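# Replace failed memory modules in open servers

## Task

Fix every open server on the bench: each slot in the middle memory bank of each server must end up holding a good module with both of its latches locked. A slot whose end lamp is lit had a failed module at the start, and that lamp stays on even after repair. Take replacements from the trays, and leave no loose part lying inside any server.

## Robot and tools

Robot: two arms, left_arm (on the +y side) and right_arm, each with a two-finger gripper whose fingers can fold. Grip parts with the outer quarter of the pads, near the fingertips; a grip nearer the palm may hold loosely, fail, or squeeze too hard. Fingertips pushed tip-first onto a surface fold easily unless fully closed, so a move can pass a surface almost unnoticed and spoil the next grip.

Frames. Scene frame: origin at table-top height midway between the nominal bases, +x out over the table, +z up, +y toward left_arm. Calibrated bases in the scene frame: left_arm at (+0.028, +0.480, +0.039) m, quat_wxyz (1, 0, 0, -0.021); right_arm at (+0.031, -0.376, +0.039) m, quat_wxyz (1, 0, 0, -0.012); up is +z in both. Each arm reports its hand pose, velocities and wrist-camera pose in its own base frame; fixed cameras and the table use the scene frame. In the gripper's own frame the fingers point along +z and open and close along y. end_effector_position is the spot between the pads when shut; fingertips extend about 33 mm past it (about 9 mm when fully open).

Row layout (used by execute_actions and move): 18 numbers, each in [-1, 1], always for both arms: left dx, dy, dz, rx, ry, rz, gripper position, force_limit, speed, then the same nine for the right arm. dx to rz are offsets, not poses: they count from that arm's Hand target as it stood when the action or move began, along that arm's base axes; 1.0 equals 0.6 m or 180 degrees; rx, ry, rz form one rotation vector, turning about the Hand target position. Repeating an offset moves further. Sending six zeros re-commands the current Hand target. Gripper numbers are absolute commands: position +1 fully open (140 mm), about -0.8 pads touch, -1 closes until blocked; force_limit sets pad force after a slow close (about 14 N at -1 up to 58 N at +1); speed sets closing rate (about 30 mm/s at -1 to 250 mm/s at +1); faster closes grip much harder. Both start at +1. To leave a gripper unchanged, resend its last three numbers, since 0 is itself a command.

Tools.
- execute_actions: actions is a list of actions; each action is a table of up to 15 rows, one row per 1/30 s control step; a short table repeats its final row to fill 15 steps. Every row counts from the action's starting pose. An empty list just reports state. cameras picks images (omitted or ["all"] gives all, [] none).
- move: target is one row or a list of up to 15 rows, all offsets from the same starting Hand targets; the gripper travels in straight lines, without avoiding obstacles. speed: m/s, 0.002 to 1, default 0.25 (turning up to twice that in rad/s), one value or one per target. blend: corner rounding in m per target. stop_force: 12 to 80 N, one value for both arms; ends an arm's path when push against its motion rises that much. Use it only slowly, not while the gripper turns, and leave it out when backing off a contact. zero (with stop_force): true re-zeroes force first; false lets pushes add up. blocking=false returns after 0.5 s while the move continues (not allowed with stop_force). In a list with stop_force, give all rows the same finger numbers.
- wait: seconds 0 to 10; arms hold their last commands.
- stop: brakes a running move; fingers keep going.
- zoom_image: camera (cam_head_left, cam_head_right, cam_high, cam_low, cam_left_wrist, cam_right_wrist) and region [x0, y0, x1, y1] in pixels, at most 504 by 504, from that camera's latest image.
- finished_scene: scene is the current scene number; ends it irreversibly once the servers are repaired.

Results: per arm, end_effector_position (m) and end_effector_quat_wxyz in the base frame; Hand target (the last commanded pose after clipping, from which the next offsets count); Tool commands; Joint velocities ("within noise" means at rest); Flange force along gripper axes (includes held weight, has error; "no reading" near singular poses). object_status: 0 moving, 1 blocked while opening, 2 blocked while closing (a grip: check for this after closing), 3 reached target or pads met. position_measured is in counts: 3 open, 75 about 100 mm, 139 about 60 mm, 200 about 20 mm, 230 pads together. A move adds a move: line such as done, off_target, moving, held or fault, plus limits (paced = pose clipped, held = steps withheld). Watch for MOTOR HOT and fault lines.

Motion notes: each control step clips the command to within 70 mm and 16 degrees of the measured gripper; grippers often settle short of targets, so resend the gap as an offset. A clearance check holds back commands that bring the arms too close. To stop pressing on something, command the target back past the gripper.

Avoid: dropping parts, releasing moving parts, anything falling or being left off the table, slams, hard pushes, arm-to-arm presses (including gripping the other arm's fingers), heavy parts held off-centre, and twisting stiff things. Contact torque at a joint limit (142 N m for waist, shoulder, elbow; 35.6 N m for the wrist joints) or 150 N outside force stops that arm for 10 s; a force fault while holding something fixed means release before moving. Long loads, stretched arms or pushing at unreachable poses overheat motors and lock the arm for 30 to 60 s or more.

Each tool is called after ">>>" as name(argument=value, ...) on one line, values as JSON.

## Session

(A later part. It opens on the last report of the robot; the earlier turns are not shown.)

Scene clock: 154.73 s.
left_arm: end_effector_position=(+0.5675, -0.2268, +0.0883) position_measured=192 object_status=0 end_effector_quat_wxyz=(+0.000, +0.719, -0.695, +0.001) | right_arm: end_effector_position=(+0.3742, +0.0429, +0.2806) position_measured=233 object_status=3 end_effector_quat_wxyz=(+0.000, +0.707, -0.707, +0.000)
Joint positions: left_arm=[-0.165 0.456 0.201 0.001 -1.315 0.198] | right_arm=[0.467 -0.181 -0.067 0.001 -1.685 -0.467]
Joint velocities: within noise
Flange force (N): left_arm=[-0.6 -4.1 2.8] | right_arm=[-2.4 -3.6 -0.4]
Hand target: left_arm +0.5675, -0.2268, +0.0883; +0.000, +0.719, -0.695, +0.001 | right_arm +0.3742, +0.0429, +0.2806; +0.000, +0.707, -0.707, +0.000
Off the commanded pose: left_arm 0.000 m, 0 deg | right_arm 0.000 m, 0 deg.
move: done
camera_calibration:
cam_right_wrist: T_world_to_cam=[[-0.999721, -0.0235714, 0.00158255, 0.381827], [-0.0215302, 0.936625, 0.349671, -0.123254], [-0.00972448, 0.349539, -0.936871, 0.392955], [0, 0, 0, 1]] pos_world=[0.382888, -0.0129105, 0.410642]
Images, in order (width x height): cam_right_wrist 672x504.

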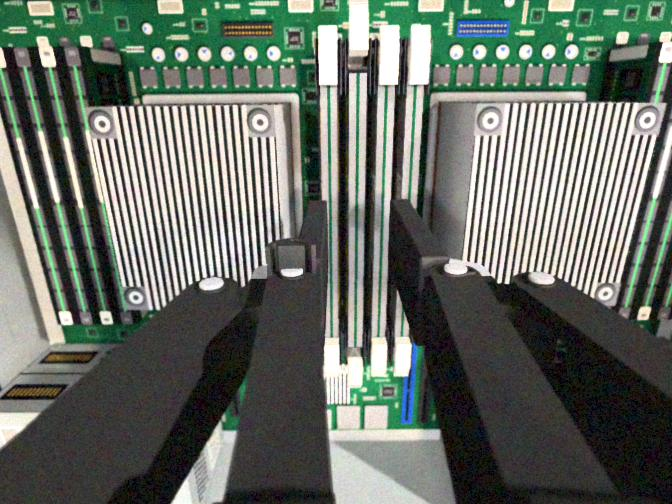

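>>> move(target=[-0.0017,0.006,-0.051,0,0,0,-0.5,0.3,-1,0,0,0,0,0,0,-1,1,0], cameras=["cam_right_wrist"], speed=0.02, stop_force=13)

>>> zoom_image(camera="cam_right_wrist", region=[270, 50, 440, 220])

Scene clock: 163.60 s.
left_arm: end_effector_position=(+0.5666, -0.2235, +0.0599) position_measured=192 object_status=3 end_effector_quat_wxyz=(+0.000, +0.719, -0.695, +0.001) | right_arm: end_effector_position=(+0.3742, +0.0429, +0.2806) position_measured=233 object_status=3 end_effector_quat_wxyz=(+0.000, +0.707, -0.707, +0.000)
Joint positions: left_arm=[-0.16 0.471 0.154 0.001 -1.252 0.192] | right_arm=[0.467 -0.181 -0.067 0.001 -1.685 -0.467]
Joint velocities: within noise
Flange force (N): left_arm=[-5.2 0.6 -27.2] | right_arm=[-2.4 -3.6 -0.4]
Hand target: left_arm +0.5666, -0.2235, +0.0599; +0.000, +0.719, -0.695, +0.001 (not the last commanded pose) | right_arm +0.3742, +0.0429, +0.2806; +0.000, +0.707, -0.707, +0.000
Off the commanded pose: left_arm 0.002 m, 0 deg | right_arm 0.000 m, 0 deg.
move: contact (left_arm)
camera_calibration:
cam_right_wrist: T_world_to_cam=[[-0.999721, -0.0235714, 0.00158255, 0.381827], [-0.0215302, 0.936625, 0.349671, -0.123254], [-0.00972448, 0.349539, -0.936871, 0.392955], [0, 0, 0, 1]] pos_world=[0.382888, -0.0129105, 0.410642]
Images, in order (width x height): cam_right_wrist 672x504.

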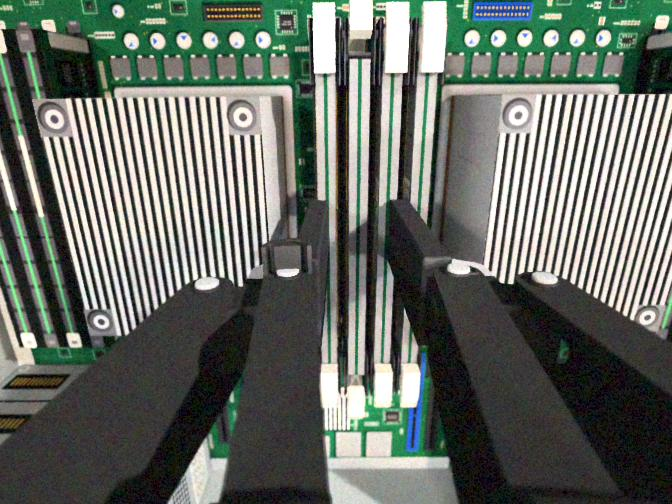

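Scaled by 2.965.

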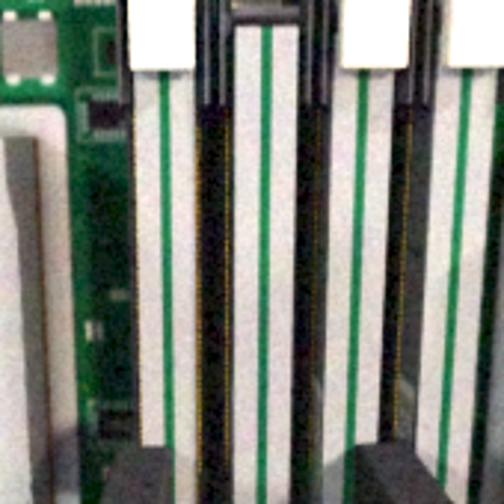

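>>> move(target=[[0,0,0.0008,0,0,0,-0.5,0.3,-1,0,0,0,0,0,0,-1,1,0],[0,0,0.0008,0,0,0,-1,0.4,-1,0,0,0,0,0,0,-1,1,0]], cameras=[], speed=0.02)

>>> wait(seconds=1.2, cameras=[])

>>> move(target=[[0,0,0.08,0,0,0,-1,0.4,-1,0,0,0,0,0,0,-1,1,0],[0.02,0,0.31,0,0,0,-1,0.4,-1,0,0,0,0,0,0,-1,1,0]], cameras=["cam_low","cam_right_wrist"], speed=[0.03,0.12])

>>> zoom_image(camera="cam_low", region=[370, 90, 560, 230])

>>> zoom_image(camera="cam_right_wrist", region=[270, 50, 460, 240])

Scene clock: 173.60 s.
left_arm: end_effector_position=(+0.5666, -0.2235, +0.0605) position_measured=222 object_status=0 end_effector_quat_wxyz=(+0.000, +0.719, -0.695, +0.001) | right_arm: end_effector_position=(+0.3742, +0.0429, +0.2806) position_measured=233 object_status=3 end_effector_quat_wxyz=(+0.000, +0.707, -0.707, +0.000)
Joint positions: left_arm=[-0.16 0.47 0.154 0.001 -1.253 0.192] | right_arm=[0.467 -0.181 -0.067 0.001 -1.685 -0.467]
Joint velocities: within noise
Flange force (N): left_arm=[-1.1 -9.6 -17.6] | right_arm=[-2.3 -3.6 -0.2]
Hand target: left_arm +0.5666, -0.2235, +0.0604; +0.000, +0.719, -0.695, +0.001 | right_arm +0.3742, +0.0429, +0.2806; +0.000, +0.707, -0.707, +0.000
Off the commanded pose: left_arm 0.000 m, 0 deg | right_arm 0.000 m, 0 deg.
move: done
No camera images: "cameras" was empty.

Scene clock: 174.80 s.
left_arm: end_effector_position=(+0.5666, -0.2235, +0.0604) position_measured=222 object_status=2 end_effector_quat_wxyz=(+0.000, +0.719, -0.695, +0.001) | right_arm: end_effector_position=(+0.3742, +0.0429, +0.2806) position_measured=233 object_status=3 end_effector_quat_wxyz=(+0.000, +0.707, -0.707, +0.000)
Joint positions: left_arm=[-0.16 0.47 0.154 0.001 -1.254 0.192] | right_arm=[0.467 -0.181 -0.067 0.001 -1.685 -0.467]
Joint velocities: within noise
Flange force (N): left_arm=[-1.4 -9.7 -17.4] | right_arm=[-2.4 -3.4 -0.2]
Hand target: left_arm +0.5666, -0.2235, +0.0604; +0.000, +0.719, -0.695, +0.001 | right_arm +0.3742, +0.0429, +0.2806; +0.000, +0.707, -0.707, +0.000
Tool commands: left_gripper/position=-1.0 left_gripper/force_limit=+0.4 left_gripper/speed=-1.0 right_gripper/position=-1.0 right_gripper/force_limit=+1.0 right_gripper/speed=+0.0
Off the commanded pose: left_arm 0.000 m, 0 deg | right_arm 0.000 m, 0 deg.
wait: 1.20 s; at rest by 0.17 s
No camera images: "cameras" was empty.

Scene clock: 177.93 s.
left_arm: end_effector_position=(+0.5786, -0.2234, +0.2464) position_measured=222 object_status=2 end_effector_quat_wxyz=(+0.000, +0.719, -0.695, +0.001) | right_arm: end_effector_position=(+0.3742, +0.0429, +0.2806) position_measured=233 object_status=3 end_effector_quat_wxyz=(+0.000, +0.707, -0.707, +0.000)
Joint positions: left_arm=[-0.157 0.451 0.565 0.001 -1.683 0.19] | right_arm=[0.467 -0.181 -0.067 0.001 -1.685 -0.467]
Joint velocities: within noise
Flange force (N): left_arm=[-0.4 -3.0 2.6] | right_arm=[-2.4 -3.6 0.1]
Hand target: left_arm +0.5786, -0.2235, +0.2464; +0.000, +0.719, -0.695, +0.001 | right_arm +0.3742, +0.0429, +0.2806; +0.000, +0.707, -0.707, +0.000
Off the commanded pose: left_arm 0.000 m, 0 deg | right_arm 0.000 m, 0 deg.
move: done
camera_calibration:
cam_right_wrist: T_world_to_cam=[[-0.999721, -0.0235714, 0.00158255, 0.381827], [-0.0215302, 0.936625, 0.349671, -0.123254], [-0.00972448, 0.349539, -0.936871, 0.392955], [0, 0, 0, 1]] pos_world=[0.382888, -0.0129105, 0.410642]
Images, in order (width x height): cam_low 672x504, cam_right_wrist 672x504.

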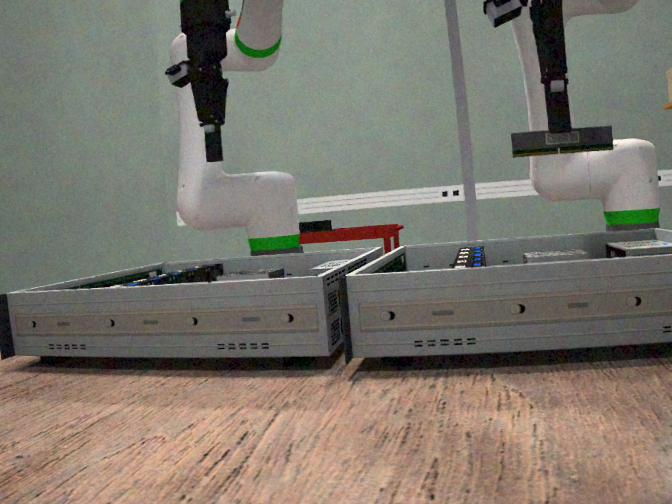

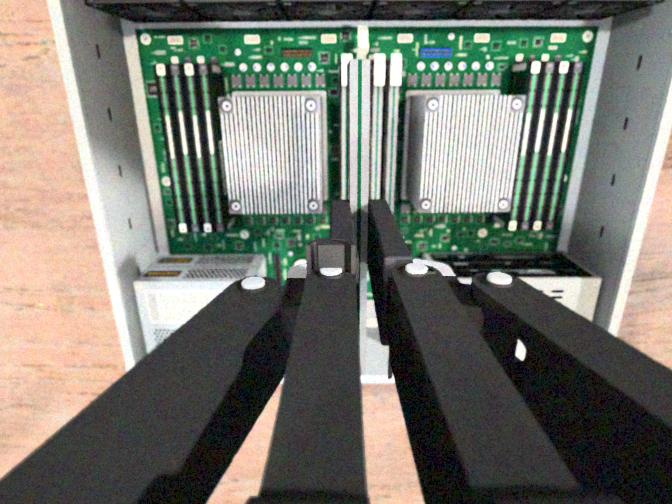

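Scaled by 2.653.

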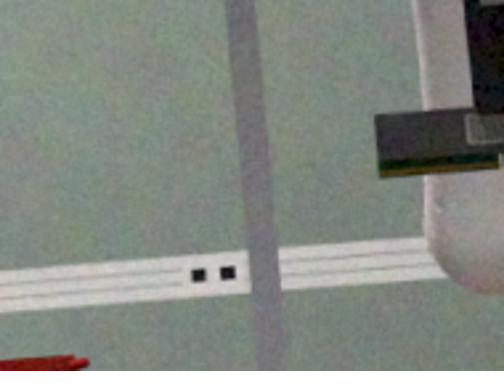

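Scaled by 2.653.

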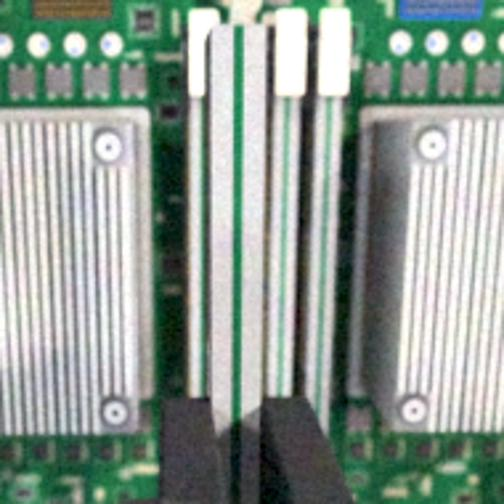

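>>> zoom_image(camera="cam_low", region=[500, 80, 640, 220])

Scaled by 3.600.

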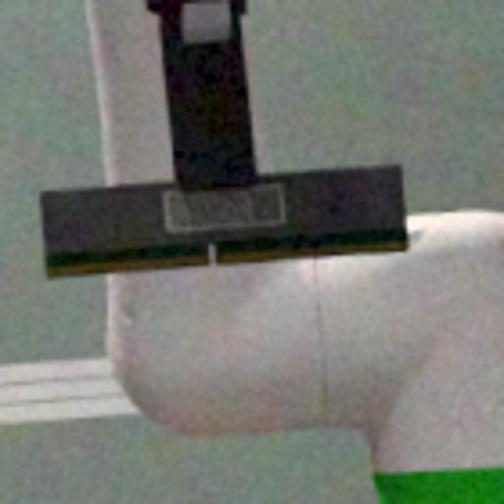

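>>> move(target=[[-0.3,-0.06,0.02,0,0,-0.02,-1,0.4,-1,0,0,0,0,0,0,-1,1,0],[-0.6,-0.122,0,0,0,-0.029,-1,0.4,-1,0,0,0,0,0,0,-1,1,0],[-0.6,-0.122,-0.2,0,0,-0.029,-1,0.4,-1,0,0,0,0,0,0,-1,1,0]], cameras=["cam_right_wrist","cam_head_left"], speed=0.25, blend=[0.03,0,0])

>>> zoom_image(camera="cam_right_wrist", region=[220, 20, 520, 320])

Scene clock: 198.80 s.
left_arm: end_effector_position=(+0.2186, -0.2967, +0.1264) position_measured=222 object_status=2 end_effector_quat_wxyz=(+0.000, +0.686, -0.727, +0.001) | right_arm: end_effector_position=(+0.3742, +0.0429, +0.2806) position_measured=233 object_status=3 end_effector_quat_wxyz=(+0.000, +0.707, -0.707, +0.000)
Joint positions: left_arm=[-0.574 -0.178 -0.426 0.001 -1.321 0.516] | right_arm=[0.467 -0.181 -0.067 0.001 -1.685 -0.467]
Joint velocities: within noise
Flange force (N): left_arm=[1.1 -4.6 3.3] | right_arm=[-2.2 -3.1 0.2]
Hand target: left_arm +0.2186, -0.2967, +0.1264; +0.000, +0.686, -0.727, +0.001 | right_arm +0.3742, +0.0429, +0.2806; +0.000, +0.707, -0.707, +0.000
Off the commanded pose: left_arm 0.000 m, 0 deg | right_arm 0.000 m, 0 deg.
move: done
camera_calibration:
cam_right_wrist: T_world_to_cam=[[-0.999721, -0.0235714, 0.00158255, 0.381827], [-0.0215302, 0.936625, 0.349671, -0.123254], [-0.00972448, 0.349539, -0.936871, 0.392955], [0, 0, 0, 1]] pos_world=[0.382888, -0.0129105, 0.410642]
Images, in order (width x height): cam_head_left 672x504, cam_right_wrist 672x504.

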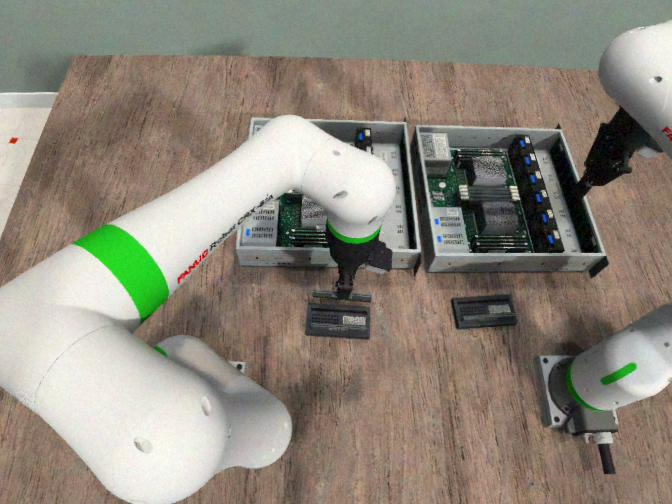

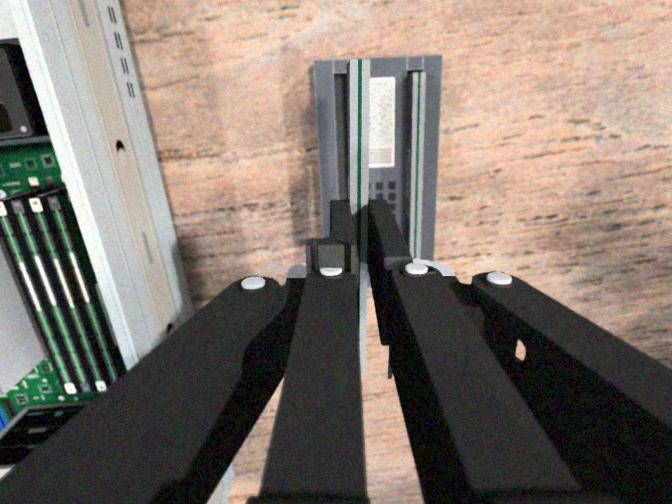

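Scaled by 1.680.

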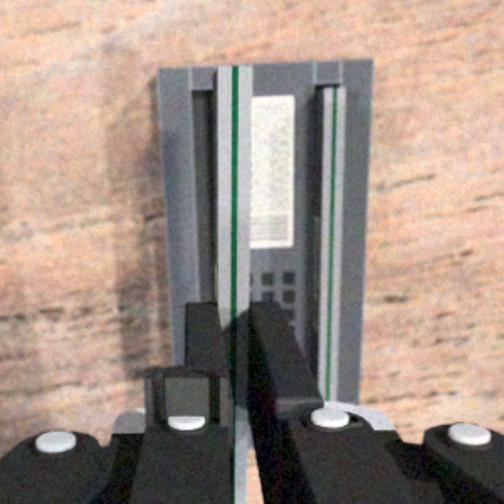

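>>> move(target=[0.0085,-0.0037,-0.105,0,0,0.0066,-1,0.4,-1,0,0,0,0,0,0,-1,1,0], cameras=["cam_right_wrist"], speed=0.1)

>>> zoom_image(camera="cam_right_wrist", region=[260, 10, 480, 230])

Scene clock: 212.33 s.
left_arm: end_effector_position=(+0.2237, -0.2989, +0.0634) position_measured=222 object_status=2 end_effector_quat_wxyz=(+0.000, +0.694, -0.720, +0.001) | right_arm: end_effector_position=(+0.3742, +0.0429, +0.2806) position_measured=233 object_status=3 end_effector_quat_wxyz=(+0.000, +0.707, -0.707, +0.000)
Joint positions: left_arm=[-0.572 -0.109 -0.522 0.001 -1.156 0.534] | right_arm=[0.467 -0.181 -0.067 0.001 -1.685 -0.467]
Joint velocities: within noise
Flange force (N): left_arm=[0.4 -4.7 4.0] | right_arm=[-1.9 -3.4 0.0]
Hand target: left_arm +0.2237, -0.2989, +0.0634; +0.000, +0.694, -0.720, +0.001 | right_arm +0.3742, +0.0429, +0.2806; +0.000, +0.707, -0.707, +0.000
Off the commanded pose: left_arm 0.000 m, 0 deg | right_arm 0.000 m, 0 deg.
move: done
camera_calibration:
cam_right_wrist: T_world_to_cam=[[-0.999721, -0.0235714, 0.00158255, 0.381827], [-0.0215302, 0.936625, 0.349671, -0.123254], [-0.00972448, 0.349539, -0.936871, 0.392955], [0, 0, 0, 1]] pos_world=[0.382888, -0.0129105, 0.410642]
Images, in order (width x height): cam_right_wrist 672x504.

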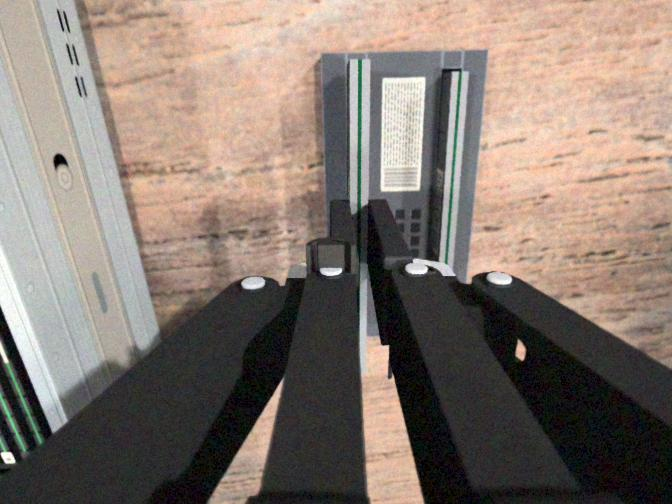

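Scaled by 2.291.

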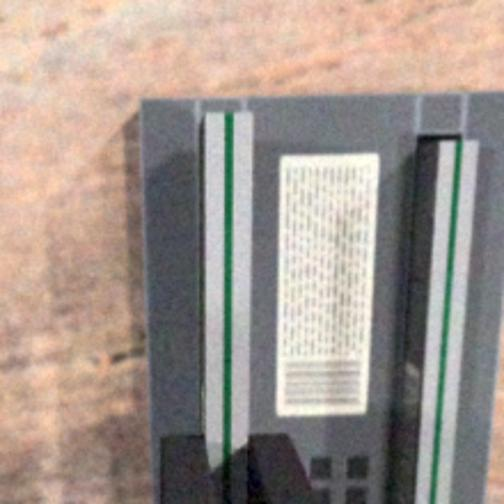

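>>> move(target=[[-0.0027,0.0005,-0.03,0,0,0.003,-1,0.4,-1,0,0,0,0,0,0,-1,1,0]], cameras=[], speed=0.05)

>>> move(target=[0,0,-0.048,0,0,0,-1,0.4,-1,0,0,0,0,0,0,-1,1,0], cameras=["cam_right_wrist"], speed=0.015, stop_force=15)

>>> zoom_image(camera="cam_right_wrist", region=[260, 10, 480, 230])

Scene clock: 223.63 s.
left_arm: end_effector_position=(+0.2221, -0.2986, +0.0454) position_measured=222 object_status=2 end_effector_quat_wxyz=(+0.000, +0.697, -0.717, +0.001) | right_arm: end_effector_position=(+0.3742, +0.0429, +0.2806) position_measured=233 object_status=3 end_effector_quat_wxyz=(+0.000, +0.707, -0.707, +0.000)
Joint positions: left_arm=[-0.574 -0.09 -0.552 0.001 -1.108 0.545] | right_arm=[0.467 -0.181 -0.067 0.001 -1.685 -0.467]
Joint velocities: within noise
Flange force (N): left_arm=[1.2 -4.6 4.4] | right_arm=[-2.2 -3.3 -0.1]
Hand target: left_arm +0.2221, -0.2986, +0.0454; +0.000, +0.697, -0.717, +0.001 | right_arm +0.3742, +0.0429, +0.2806; +0.000, +0.707, -0.707, +0.000
Off the commanded pose: left_arm 0.000 m, 0 deg | right_arm 0.000 m, 0 deg.
move: done
No camera images: "cameras" was empty.

Scene clock: 225.00 s.
left_arm: end_effector_position=(+0.2221, -0.2986, +0.0333) position_measured=222 object_status=2 end_effector_quat_wxyz=(+0.000, +0.697, -0.717, +0.001) | right_arm: end_effector_position=(+0.3742, +0.0429, +0.2806) position_measured=233 object_status=3 end_effector_quat_wxyz=(+0.000, +0.707, -0.707, +0.000)
Joint positions: left_arm=[-0.574 -0.074 -0.569 0.001 -1.075 0.545] | right_arm=[0.467 -0.181 -0.067 0.001 -1.685 -0.467]
Joint velocities: within noise
Flange force (N): left_arm=[-13.7 -3.0 -42.9] | right_arm=[-2.4 -3.4 -0.2]
Hand target: left_arm +0.2221, -0.2986, +0.0333; +0.000, +0.697, -0.717, +0.001 (not the last commanded pose) | right_arm +0.3742, +0.0429, +0.2806; +0.000, +0.707, -0.707, +0.000
Off the commanded pose: left_arm 0.017 m, 0 deg | right_arm 0.000 m, 0 deg.
move: contact (left_arm)
camera_calibration:
cam_right_wrist: T_world_to_cam=[[-0.999721, -0.0235714, 0.00158255, 0.381827], [-0.0215302, 0.936625, 0.349671, -0.123254], [-0.00972448, 0.349539, -0.936871, 0.392955], [0, 0, 0, 1]] pos_world=[0.382888, -0.0129105, 0.410642]
Images, in order (width x height): cam_right_wrist 672x504.

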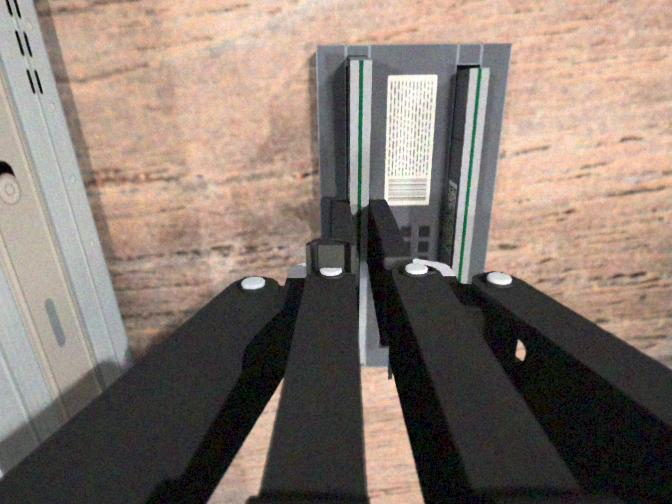

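Scaled by 2.291.

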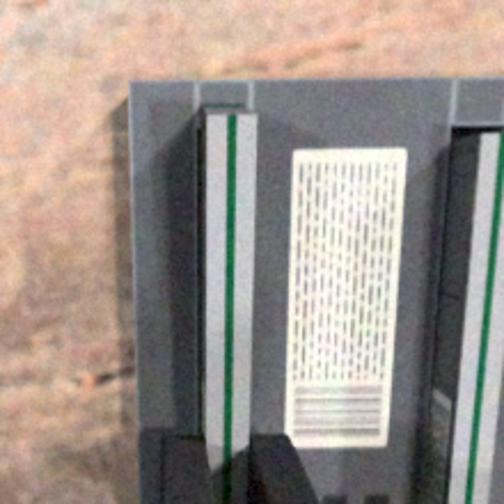

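>>> move(target=[[0,0,0.008,0,0,0,-1,0.4,-1,0,0,0,0,0,0,-1,1,0],[0,-0.003,0.008,0,0,0,-1,0.4,-1,0,0,0,0,0,0,-1,1,0]], cameras=[], speed=0.03)

>>> move(target=[0,0,-0.036,0,0,0,-1,0.4,-1,0,0,0,0,0,0,-1,1,0], cameras=["cam_right_wrist"], speed=0.015, stop_force=14)

>>> zoom_image(camera="cam_right_wrist", region=[260, 10, 480, 230])

Scene clock: 233.57 s.
left_arm: end_effector_position=(+0.2220, -0.3004, +0.0382) position_measured=222 object_status=2 end_effector_quat_wxyz=(+0.000, +0.697, -0.717, +0.001) | right_arm: end_effector_position=(+0.3742, +0.0429, +0.2806) position_measured=233 object_status=3 end_effector_quat_wxyz=(+0.000, +0.707, -0.707, +0.000)
Joint positions: left_arm=[-0.578 -0.077 -0.559 0.001 -1.088 0.55] | right_arm=[0.467 -0.181 -0.067 0.001 -1.685 -0.467]
Joint velocities: within noise
Flange force (N): left_arm=[0.2 -4.0 4.1] | right_arm=[-2.5 -3.1 0.3]
Hand target: left_arm +0.2221, -0.3004, +0.0381; +0.000, +0.697, -0.717, +0.001 | right_arm +0.3742, +0.0429, +0.2806; +0.000, +0.707, -0.707, +0.000
Off the commanded pose: left_arm 0.000 m, 0 deg | right_arm 0.000 m, 0 deg.
move: done
No camera images: "cameras" was empty.

Scene clock: 234.47 s.
left_arm: end_effector_position=(+0.2221, -0.3005, +0.0335) position_measured=222 object_status=2 end_effector_quat_wxyz=(+0.000, +0.697, -0.717, +0.001) | right_arm: end_effector_position=(+0.3742, +0.0429, +0.2806) position_measured=233 object_status=3 end_effector_quat_wxyz=(+0.000, +0.707, -0.707, +0.000)
Joint positions: left_arm=[-0.578 -0.071 -0.565 0.001 -1.075 0.55] | right_arm=[0.467 -0.181 -0.067 0.001 -1.685 -0.467]
Joint velocities: within noise
Flange force (N): left_arm=[-13.1 -3.3 -40.3] | right_arm=[-2.3 -3.0 0.2]
Hand target: left_arm +0.2221, -0.3005, +0.0335; +0.000, +0.697, -0.717, +0.001 (not the last commanded pose) | right_arm +0.3742, +0.0429, +0.2806; +0.000, +0.707, -0.707, +0.000
Off the commanded pose: left_arm 0.017 m, 0 deg | right_arm 0.000 m, 0 deg.
move: contact (left_arm)
camera_calibration:
cam_right_wrist: T_world_to_cam=[[-0.999721, -0.0235714, 0.00158255, 0.381827], [-0.0215302, 0.936625, 0.349671, -0.123254], [-0.00972448, 0.349539, -0.936871, 0.392955], [0, 0, 0, 1]] pos_world=[0.382888, -0.0129105, 0.410642]
Images, in order (width x height): cam_right_wrist 672x504.

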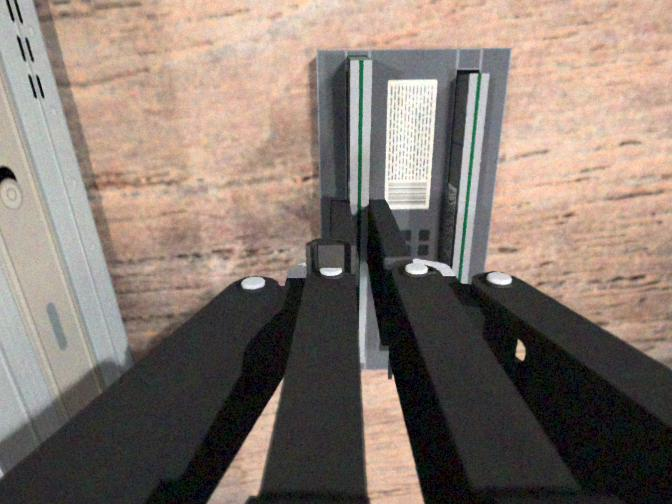

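Scaled by 2.291.

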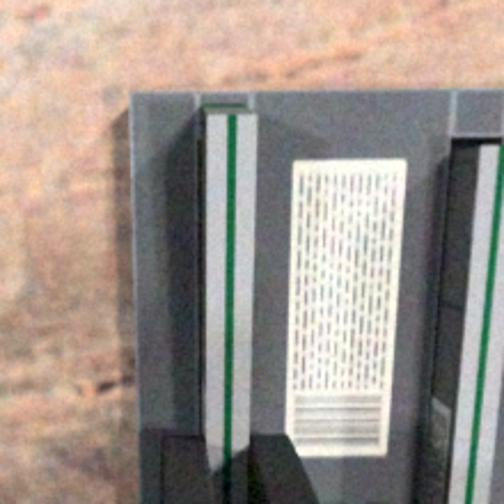

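>>> move(target=[[0,0,0.008,0,0,0,-1,0.4,-1,0,0,0,0,0,0,-1,1,0],[0,0.0062,0.008,0,0,0,-1,0.4,-1,0,0,0,0,0,0,-1,1,0]], cameras=[], speed=0.03)

>>> move(target=[0,0,-0.036,0,0,0,-1,0.4,-1,0,0,0,0,0,0,-1,1,0], cameras=["cam_right_wrist"], speed=0.015, stop_force=14)

>>> zoom_image(camera="cam_right_wrist", region=[260, 10, 480, 230])

Scene clock: 241.80 s.
left_arm: end_effector_position=(+0.2221, -0.2968, +0.0383) position_measured=222 object_status=2 end_effector_quat_wxyz=(+0.000, +0.697, -0.717, +0.001) | right_arm: end_effector_position=(+0.3742, +0.0429, +0.2806) position_measured=233 object_status=3 end_effector_quat_wxyz=(+0.000, +0.707, -0.707, +0.000)
Joint positions: left_arm=[-0.569 -0.085 -0.566 0.001 -1.088 0.541] | right_arm=[0.467 -0.181 -0.067 0.001 -1.685 -0.467]
Joint velocities: within noise
Flange force (N): left_arm=[1.2 -4.6 4.0] | right_arm=[-2.6 -3.4 0.0]
Hand target: left_arm +0.2221, -0.2968, +0.0383; +0.000, +0.697, -0.717, +0.001 | right_arm +0.3742, +0.0429, +0.2806; +0.000, +0.707, -0.707, +0.000
Off the commanded pose: left_arm 0.000 m, 0 deg | right_arm 0.000 m, 0 deg.
move: done
No camera images: "cameras" was empty.

Scene clock: 242.70 s.
left_arm: end_effector_position=(+0.2222, -0.2968, +0.0333) position_measured=222 object_status=2 end_effector_quat_wxyz=(+0.000, +0.697, -0.717, +0.001) | right_arm: end_effector_position=(+0.3742, +0.0429, +0.2806) position_measured=233 object_status=3 end_effector_quat_wxyz=(+0.000, +0.707, -0.707, +0.000)
Joint positions: left_arm=[-0.569 -0.078 -0.573 0.001 -1.074 0.541] | right_arm=[0.467 -0.181 -0.067 0.001 -1.685 -0.467]
Joint velocities: within noise
Flange force (N): left_arm=[-10.0 -1.8 -36.9] | right_arm=[-2.4 -3.4 -0.3]
Hand target: left_arm +0.2222, -0.2968, +0.0333; +0.000, +0.697, -0.717, +0.001 (not the last commanded pose) | right_arm +0.3742, +0.0429, +0.2806; +0.000, +0.707, -0.707, +0.000
Off the commanded pose: left_arm 0.017 m, 0 deg | right_arm 0.000 m, 0 deg.
move: contact (left_arm)
camera_calibration:
cam_right_wrist: T_world_to_cam=[[-0.999721, -0.0235714, 0.00158255, 0.381827], [-0.0215302, 0.936625, 0.349671, -0.123254], [-0.00972448, 0.349539, -0.936871, 0.392955], [0, 0, 0, 1]] pos_world=[0.382888, -0.0129105, 0.410642]
Images, in order (width x height): cam_right_wrist 672x504.

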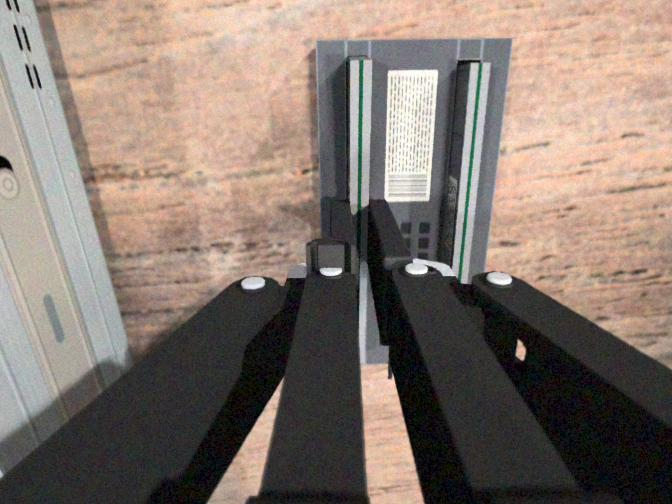

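Scaled by 2.291.

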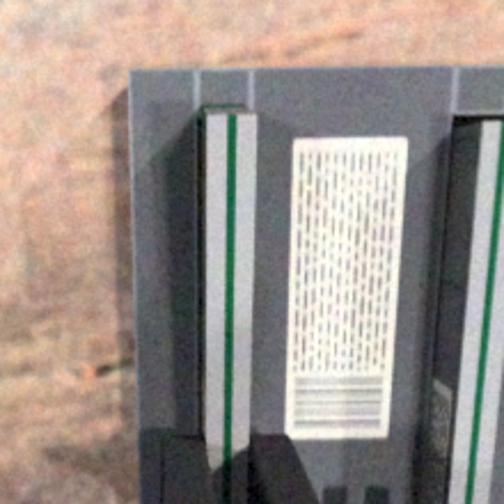

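>>> move(target=[[0,0,0.0117,0,0,0,-1,0.4,-1,0,0,0,0,0,0,-1,1,0],[0,0.0037,0.0117,0,0,0,-1,0.4,-1,0,0,0,0,0,0,-1,1,0],[0,0.0037,-0.022,0,0,0,-1,0.4,-1,0,0,0,0,0,0,-1,1,0]], speed=0.02, stop_force=14, cameras=["cam_right_wrist","cam_high"])

>>> zoom_image(camera="cam_right_wrist", region=[84, 0, 588, 378])

Scene clock: 268.33 s.
left_arm: end_effector_position=(+0.2219, -0.2966, +0.0340) position_measured=222 object_status=2 end_effector_quat_wxyz=(+0.000, +0.697, -0.717, +0.000) | right_arm: end_effector_position=(+0.3742, +0.0429, +0.2806) position_measured=233 object_status=3 end_effector_quat_wxyz=(+0.000, +0.707, -0.707, +0.000)
Joint positions: left_arm=[-0.569 -0.079 -0.572 0.001 -1.078 0.541] | right_arm=[0.467 -0.181 -0.067 0.001 -1.685 -0.467]
Joint velocities: within noise
Flange force (N): left_arm=[0.8 -4.5 2.2] | right_arm=[-2.5 -3.0 0.0]
Hand target: left_arm +0.2219, -0.2966, +0.0340; +0.000, +0.697, -0.717, +0.001 (not the last commanded pose) | right_arm +0.3742, +0.0429, +0.2806; +0.000, +0.707, -0.707, +0.000
Off the commanded pose: left_arm 0.014 m, 0 deg | right_arm 0.000 m, 0 deg.
move: contact (left_arm); path passed 0 of 3 targets
camera_calibration:
cam_right_wrist: T_world_to_cam=[[-0.999721, -0.0235714, 0.00158255, 0.381827], [-0.0215302, 0.936625, 0.349671, -0.123254], [-0.00972448, 0.349539, -0.936871, 0.392955], [0, 0, 0, 1]] pos_world=[0.382888, -0.0129105, 0.410642]
Images, in order (width x height): cam_high 672x504, cam_right_wrist 672x504.

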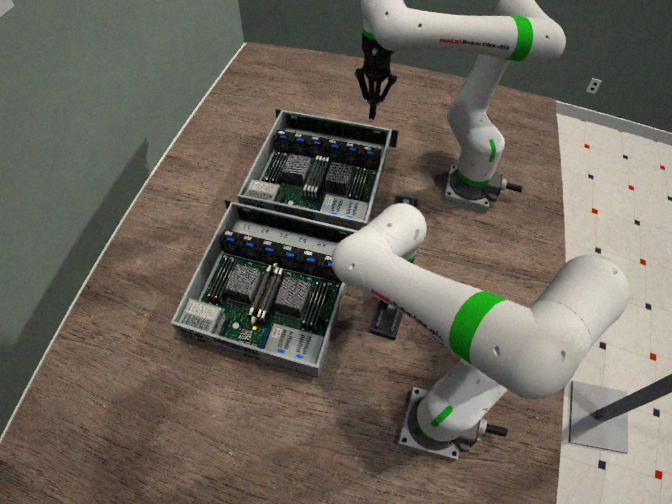

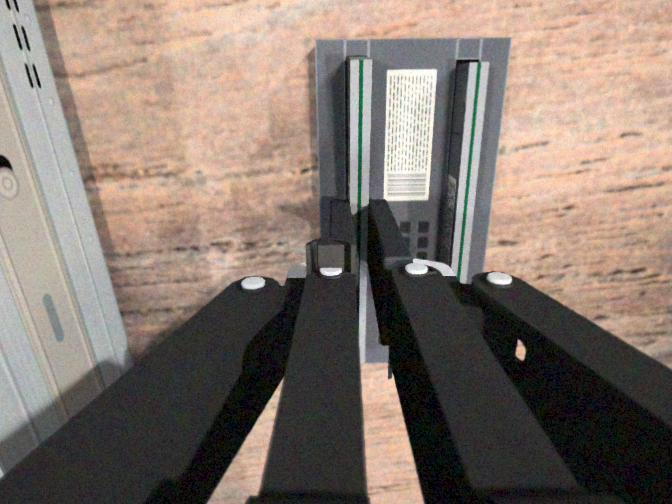

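Scaled by 1.000.

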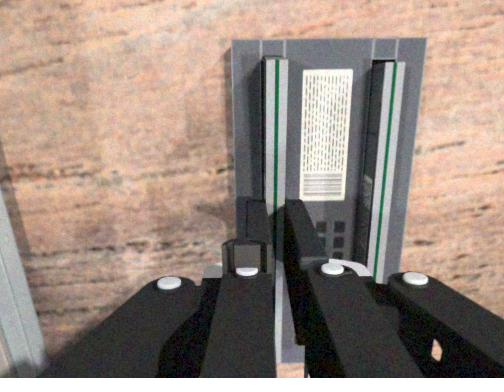

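>>> move(target=[[0,0,0.0133,0,0,0,-1,0.4,-1,0,0,0,0,0,0,-1,1,0],[0,0.003,0.0133,0,0,0,-1,0.4,-1,0,0,0,0,0,0,-1,1,0]], speed=0.03, cameras=[])

>>> move(target=[0,0,-0.034,0,0,0,-1,0.4,-1,0,0,0,0,0,0,-1,1,0], speed=0.015, stop_force=14, cameras=["cam_right_wrist"])

Scene clock: 280.23 s.
left_arm: end_effector_position=(+0.2219, -0.2948, +0.0420) position_measured=222 object_status=2 end_effector_quat_wxyz=(+0.000, +0.697, -0.717, +0.001) | right_arm: end_effector_position=(+0.3742, +0.0429, +0.2806) position_measured=233 object_status=3 end_effector_quat_wxyz=(+0.000, +0.707, -0.707, +0.000)
Joint positions: left_arm=[-0.565 -0.094 -0.564 0.001 -1.1 0.536] | right_arm=[0.467 -0.181 -0.067 0.001 -1.685 -0.467]
Joint velocities: within noise
Flange force (N): left_arm=[0.9 -4.6 4.1] | right_arm=[-2.5 -2.9 0.1]
Hand target: left_arm +0.2219, -0.2948, +0.0420; +0.000, +0.697, -0.717, +0.001 | right_arm +0.3742, +0.0429, +0.2806; +0.000, +0.707, -0.707, +0.000
Off the commanded pose: left_arm 0.000 m, 0 deg | right_arm 0.000 m, 0 deg.
move: done
No camera images: "cameras" was empty.

Scene clock: 281.93 s.
left_arm: end_effector_position=(+0.2220, -0.2948, +0.0251) position_measured=222 object_status=2 end_effector_quat_wxyz=(+0.000, +0.697, -0.717, +0.001) | right_arm: end_effector_position=(+0.3742, +0.0429, +0.2806) position_measured=233 object_status=3 end_effector_quat_wxyz=(+0.000, +0.707, -0.707, +0.000)
Joint positions: left_arm=[-0.565 -0.071 -0.588 0.001 -1.053 0.536] | right_arm=[0.467 -0.181 -0.067 0.001 -1.685 -0.467]
Joint velocities: within noise
Flange force (N): left_arm=[-9.4 -1.3 -51.5] | right_arm=[-2.4 -3.1 -0.1]
Hand target: left_arm +0.2220, -0.2948, +0.0251; +0.000, +0.697, -0.717, +0.001 (not the last commanded pose) | right_arm +0.3742, +0.0429, +0.2806; +0.000, +0.707, -0.707, +0.000
Off the commanded pose: left_arm 0.004 m, 0 deg | right_arm 0.000 m, 0 deg.
move: contact (left_arm)
camera_calibration:
cam_right_wrist: T_world_to_cam=[[-0.999721, -0.0235714, 0.00158255, 0.381827], [-0.0215302, 0.936625, 0.349671, -0.123254], [-0.00972448, 0.349539, -0.936871, 0.392955], [0, 0, 0, 1]] pos_world=[0.382888, -0.0129105, 0.410642]
Images, in order (width x height): cam_right_wrist 672x504.

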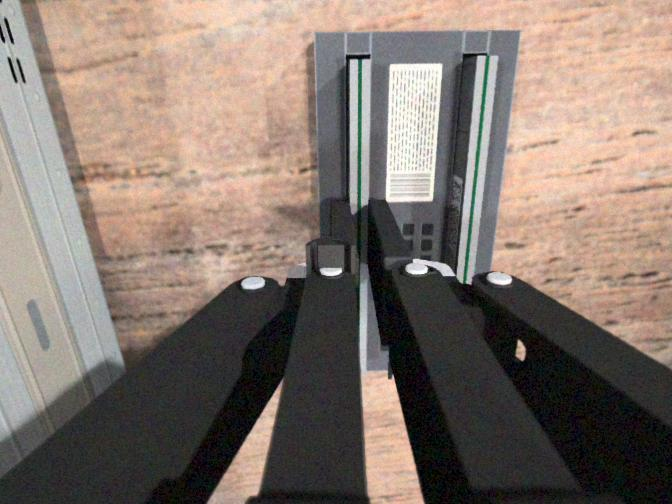

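>>> move(target=[[0,0,0,0,0,0,-0.58,0.4,-1,0,0,0,0,0,0,-1,1,0],[0,0,0.05,0,0,0,-0.58,0.4,-1,0,0,0,0,0,0,-1,1,0],[-0.0733,0,0.06,0,0,0,-0.45,0.4,-1,0,0,0,0,0,0,-1,1,0]], speed=[0.1,0.1,0.15], cameras=["cam_right_wrist"])

Scene clock: 289.93 s.
left_arm: end_effector_position=(+0.1780, -0.2948, +0.0611) position_measured=186 object_status=0 end_effector_quat_wxyz=(+0.000, +0.697, -0.717, +0.001) | right_arm: end_effector_position=(+0.3742, +0.0429, +0.2806) position_measured=233 object_status=3 end_effector_quat_wxyz=(+0.000, +0.707, -0.707, +0.000)
Joint positions: left_arm=[-0.64 -0.188 -0.595 0.001 -1.163 0.611] | right_arm=[0.467 -0.181 -0.067 0.001 -1.685 -0.467]
Joint velocities: within noise
Flange force (N): left_arm=[1.6 -4.4 3.6] | right_arm=[-2.2 -3.6 -0.2]
Hand target: left_arm +0.1780, -0.2948, +0.0611; +0.000, +0.697, -0.717, +0.001 | right_arm +0.3742, +0.0429, +0.2806; +0.000, +0.707, -0.707, +0.000
Off the commanded pose: left_arm 0.000 m, 0 deg | right_arm 0.000 m, 0 deg.
move: done
camera_calibration:
cam_right_wrist: T_world_to_cam=[[-0.999721, -0.0235714, 0.00158255, 0.381827], [-0.0215302, 0.936625, 0.349671, -0.123254], [-0.00972448, 0.349539, -0.936871, 0.392955], [0, 0, 0, 1]] pos_world=[0.382888, -0.0129105, 0.410642]
Images, in order (width x height): cam_right_wrist 672x504.

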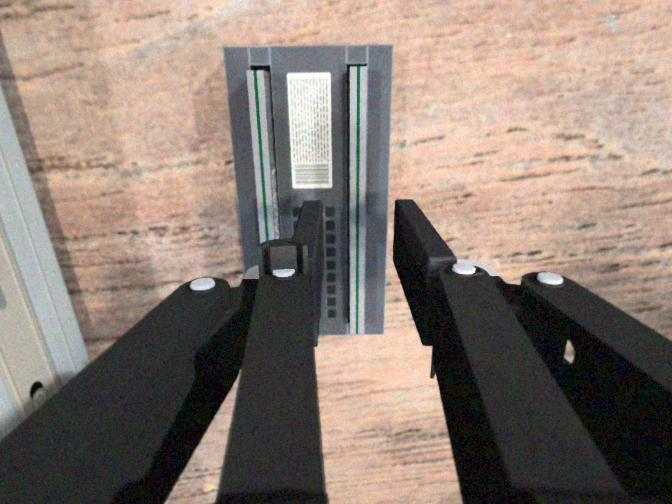

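>>> move(target=[0,0,-0.0692,0,0,0,-0.45,0.4,-1,0,0,0,0,0,0,-1,1,0], speed=0.04, stop_force=15, cameras=[])

>>> move(target=[[0,0,0,0,0,0,-1,0.4,-1,0,0,0,0,0,0,-1,1,0]], cameras=[])

>>> wait(seconds=1, cameras=["cam_right_wrist"])

Scene clock: 297.17 s.
left_arm: end_effector_position=(+0.1780, -0.2948, +0.0196) position_measured=186 object_status=3 end_effector_quat_wxyz=(+0.000, +0.697, -0.717, +0.001) | right_arm: end_effector_position=(+0.3742, +0.0429, +0.2806) position_measured=233 object_status=3 end_effector_quat_wxyz=(+0.000, +0.707, -0.707, +0.000)
Joint positions: left_arm=[-0.64 -0.132 -0.656 0.001 -1.045 0.611] | right_arm=[0.467 -0.181 -0.067 0.001 -1.685 -0.467]
Joint velocities: within noise
Flange force (N): left_arm=[1.0 -4.6 4.4] | right_arm=[-2.1 -2.7 0.2]
Hand target: left_arm +0.1780, -0.2948, +0.0196; +0.000, +0.697, -0.717, +0.001 | right_arm +0.3742, +0.0429, +0.2806; +0.000, +0.707, -0.707, +0.000
Off the commanded pose: left_arm 0.000 m, 0 deg | right_arm 0.000 m, 0 deg.
move: done
No camera images: "cameras" was empty.

Scene clock: 298.43 s.
left_arm: end_effector_position=(+0.1780, -0.2948, +0.0196) position_measured=222 object_status=0 end_effector_quat_wxyz=(+0.000, +0.697, -0.717, +0.001) | right_arm: end_effector_position=(+0.3742, +0.0429, +0.2806) position_measured=233 object_status=3 end_effector_quat_wxyz=(+0.000, +0.707, -0.707, +0.000)
Joint positions: left_arm=[-0.64 -0.132 -0.656 0.001 -1.045 0.611] | right_arm=[0.467 -0.181 -0.067 0.001 -1.685 -0.467]
Joint velocities: within noise
Flange force (N): left_arm=[-2.8 -3.5 -14.3] | right_arm=[-2.4 -3.0 0.2]
Hand target: left_arm +0.1780, -0.2948, +0.0196; +0.000, +0.697, -0.717, +0.001 | right_arm +0.3742, +0.0429, +0.2806; +0.000, +0.707, -0.707, +0.000
Off the commanded pose: left_arm 0.000 m, 0 deg | right_arm 0.000 m, 0 deg.
move: done
No camera images: "cameras" was empty.

Scene clock: 299.43 s.
left_arm: end_effector_position=(+0.1780, -0.2948, +0.0196) position_measured=222 object_status=2 end_effector_quat_wxyz=(+0.000, +0.697, -0.717, +0.001) | right_arm: end_effector_position=(+0.3742, +0.0429, +0.2806) position_measured=233 object_status=3 end_effector_quat_wxyz=(+0.000, +0.707, -0.707, +0.000)
Joint positions: left_arm=[-0.64 -0.132 -0.656 0.001 -1.045 0.611] | right_arm=[0.467 -0.181 -0.067 0.001 -1.685 -0.467]
Joint velocities: within noise
Flange force (N): left_arm=[-4.2 -3.5 -14.1] | right_arm=[-2.2 -3.6 0.0]
Hand target: left_arm +0.1780, -0.2948, +0.0196; +0.000, +0.697, -0.717, +0.001 | right_arm +0.3742, +0.0429, +0.2806; +0.000, +0.707, -0.707, +0.000
Tool commands: left_gripper/position=-1.0 left_gripper/force_limit=+0.4 left_gripper/speed=-1.0 right_gripper/position=-1.0 right_gripper/force_limit=+1.0 right_gripper/speed=+0.0
Off the commanded pose: left_arm 0.000 m, 0 deg | right_arm 0.000 m, 0 deg.
wait: 1.00 s; at rest by 0.17 s
camera_calibration:
cam_right_wrist: T_world_to_cam=[[-0.999721, -0.0235714, 0.00158255, 0.381827], [-0.0215302, 0.936625, 0.349671, -0.123254], [-0.00972448, 0.349539, -0.936871, 0.392955], [0, 0, 0, 1]] pos_world=[0.382888, -0.0129105, 0.410642]
Images, in order (width x height): cam_right_wrist 672x504.

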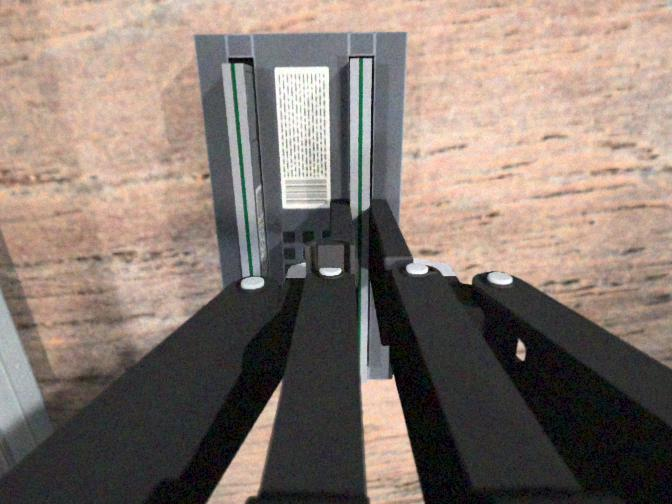

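>>> move(target=[[0,0,0.1,0,0,0,-1,0.4,-1,0,0,0,0,0,0,-1,1,0],[0,0,0.384,0,0,0,-1,0.4,-1,0,0,0,0,0,0,-1,1,0],[0.6677,0.1188,0.378,0,0,0.0198,-1,0.4,-1,0,0,0,0,0,0,-1,1,0]], speed=[0.06,0.2,0.25], blend=[0.02,0.03,0], cameras=["cam_low","cam_right_wrist"])

>>> zoom_image(camera="cam_low", region=[500, 80, 640, 220])

Scene clock: 312.83 s.
left_arm: end_effector_position=(+0.5786, -0.2235, +0.2464) position_measured=222 object_status=2 end_effector_quat_wxyz=(+0.000, +0.719, -0.695, +0.001) | right_arm: end_effector_position=(+0.3742, +0.0429, +0.2806) position_measured=233 object_status=3 end_effector_quat_wxyz=(+0.000, +0.707, -0.707, +0.000)
Joint positions: left_arm=[-0.157 0.452 0.566 0.001 -1.684 0.191] | right_arm=[0.467 -0.181 -0.067 0.001 -1.685 -0.467]
Joint velocities: within noise
Flange force (N): left_arm=[0.1 -4.2 2.0] | right_arm=[-2.1 -3.5 -0.2]
Hand target: left_arm +0.5786, -0.2235, +0.2464; +0.000, +0.719, -0.695, +0.001 | right_arm +0.3742, +0.0429, +0.2806; +0.000, +0.707, -0.707, +0.000
Off the commanded pose: left_arm 0.000 m, 0 deg | right_arm 0.000 m, 0 deg.
move: done
camera_calibration:
cam_right_wrist: T_world_to_cam=[[-0.999721, -0.0235714, 0.00158255, 0.381827], [-0.0215302, 0.936625, 0.349671, -0.123254], [-0.00972448, 0.349539, -0.936871, 0.392955], [0, 0, 0, 1]] pos_world=[0.382888, -0.0129105, 0.410642]
Images, in order (width x height): cam_low 672x504, cam_right_wrist 672x504.

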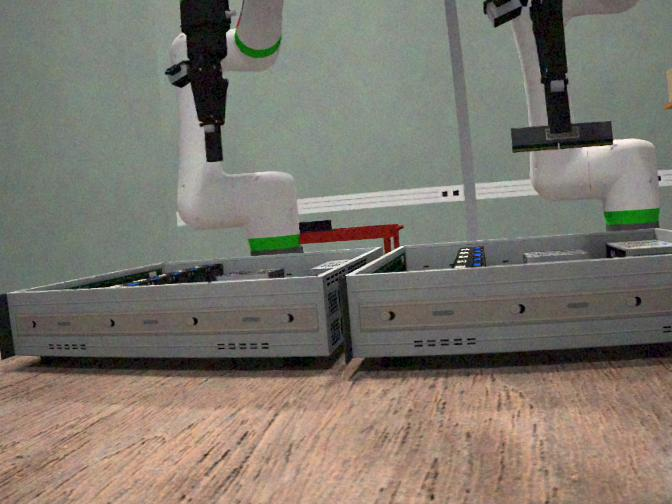

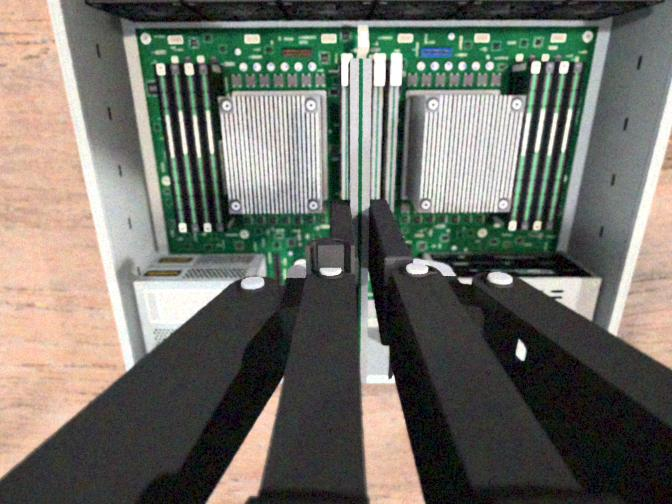

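Scaled by 3.600.

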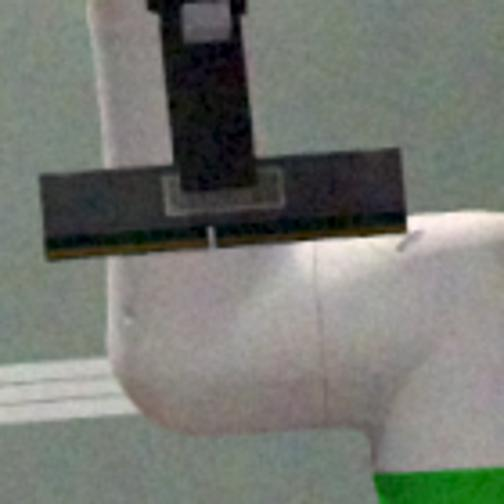

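>>> move(target=[[-0.02,0.0003,0,0,0,0,-1,0.4,-1,0,0,0,0,0,0,-1,1,0],[-0.02,0.0003,-0.23,0,0,0,-1,0.4,-1,0,0,0,0,0,0,-1,1,0]], speed=0.1, cameras=["cam_right_wrist"])

>>> zoom_image(camera="cam_right_wrist", region=[270, 0, 470, 150])

Scene clock: 326.03 s.
left_arm: end_effector_position=(+0.5666, -0.2234, +0.1084) position_measured=222 object_status=2 end_effector_quat_wxyz=(+0.000, +0.719, -0.695, +0.001) | right_arm: end_effector_position=(+0.3742, +0.0429, +0.2806) position_measured=233 object_status=3 end_effector_quat_wxyz=(+0.000, +0.707, -0.707, +0.000)
Joint positions: left_arm=[-0.16 0.439 0.226 0.001 -1.356 0.194] | right_arm=[0.467 -0.181 -0.067 0.001 -1.685 -0.467]
Joint velocities: within noise
Flange force (N): left_arm=[-0.5 -4.1 2.4] | right_arm=[-2.2 -3.6 0.2]
Hand target: left_arm +0.5666, -0.2234, +0.1084; +0.000, +0.719, -0.695, +0.001 | right_arm +0.3742, +0.0429, +0.2806; +0.000, +0.707, -0.707, +0.000
Off the commanded pose: left_arm 0.000 m, 0 deg | right_arm 0.000 m, 0 deg.
move: done
camera_calibration:
cam_right_wrist: T_world_to_cam=[[-0.999721, -0.0235714, 0.00158255, 0.381827], [-0.0215302, 0.936625, 0.349671, -0.123254], [-0.00972448, 0.349539, -0.936871, 0.392955], [0, 0, 0, 1]] pos_world=[0.382888, -0.0129105, 0.410642]
Images, in order (width x height): cam_right_wrist 672x504.

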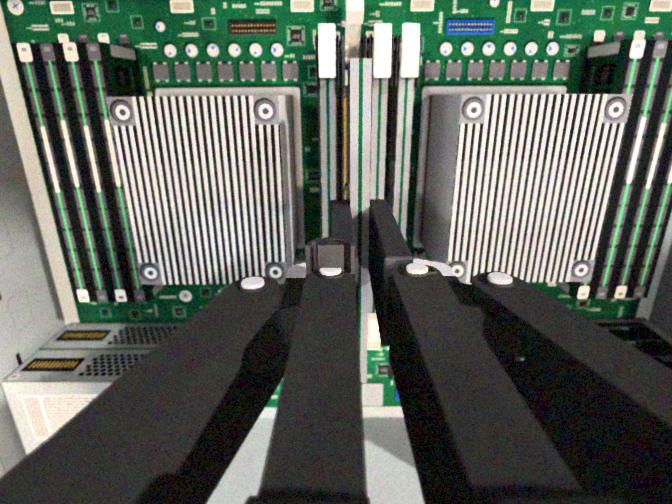

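Scaled by 2.520.

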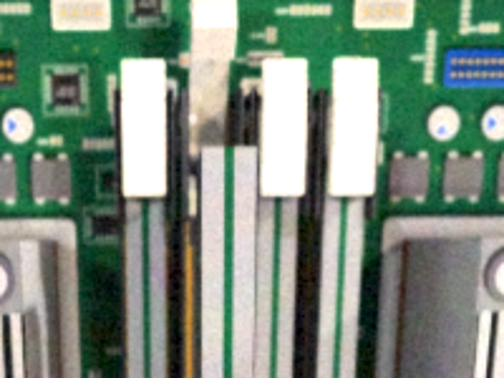

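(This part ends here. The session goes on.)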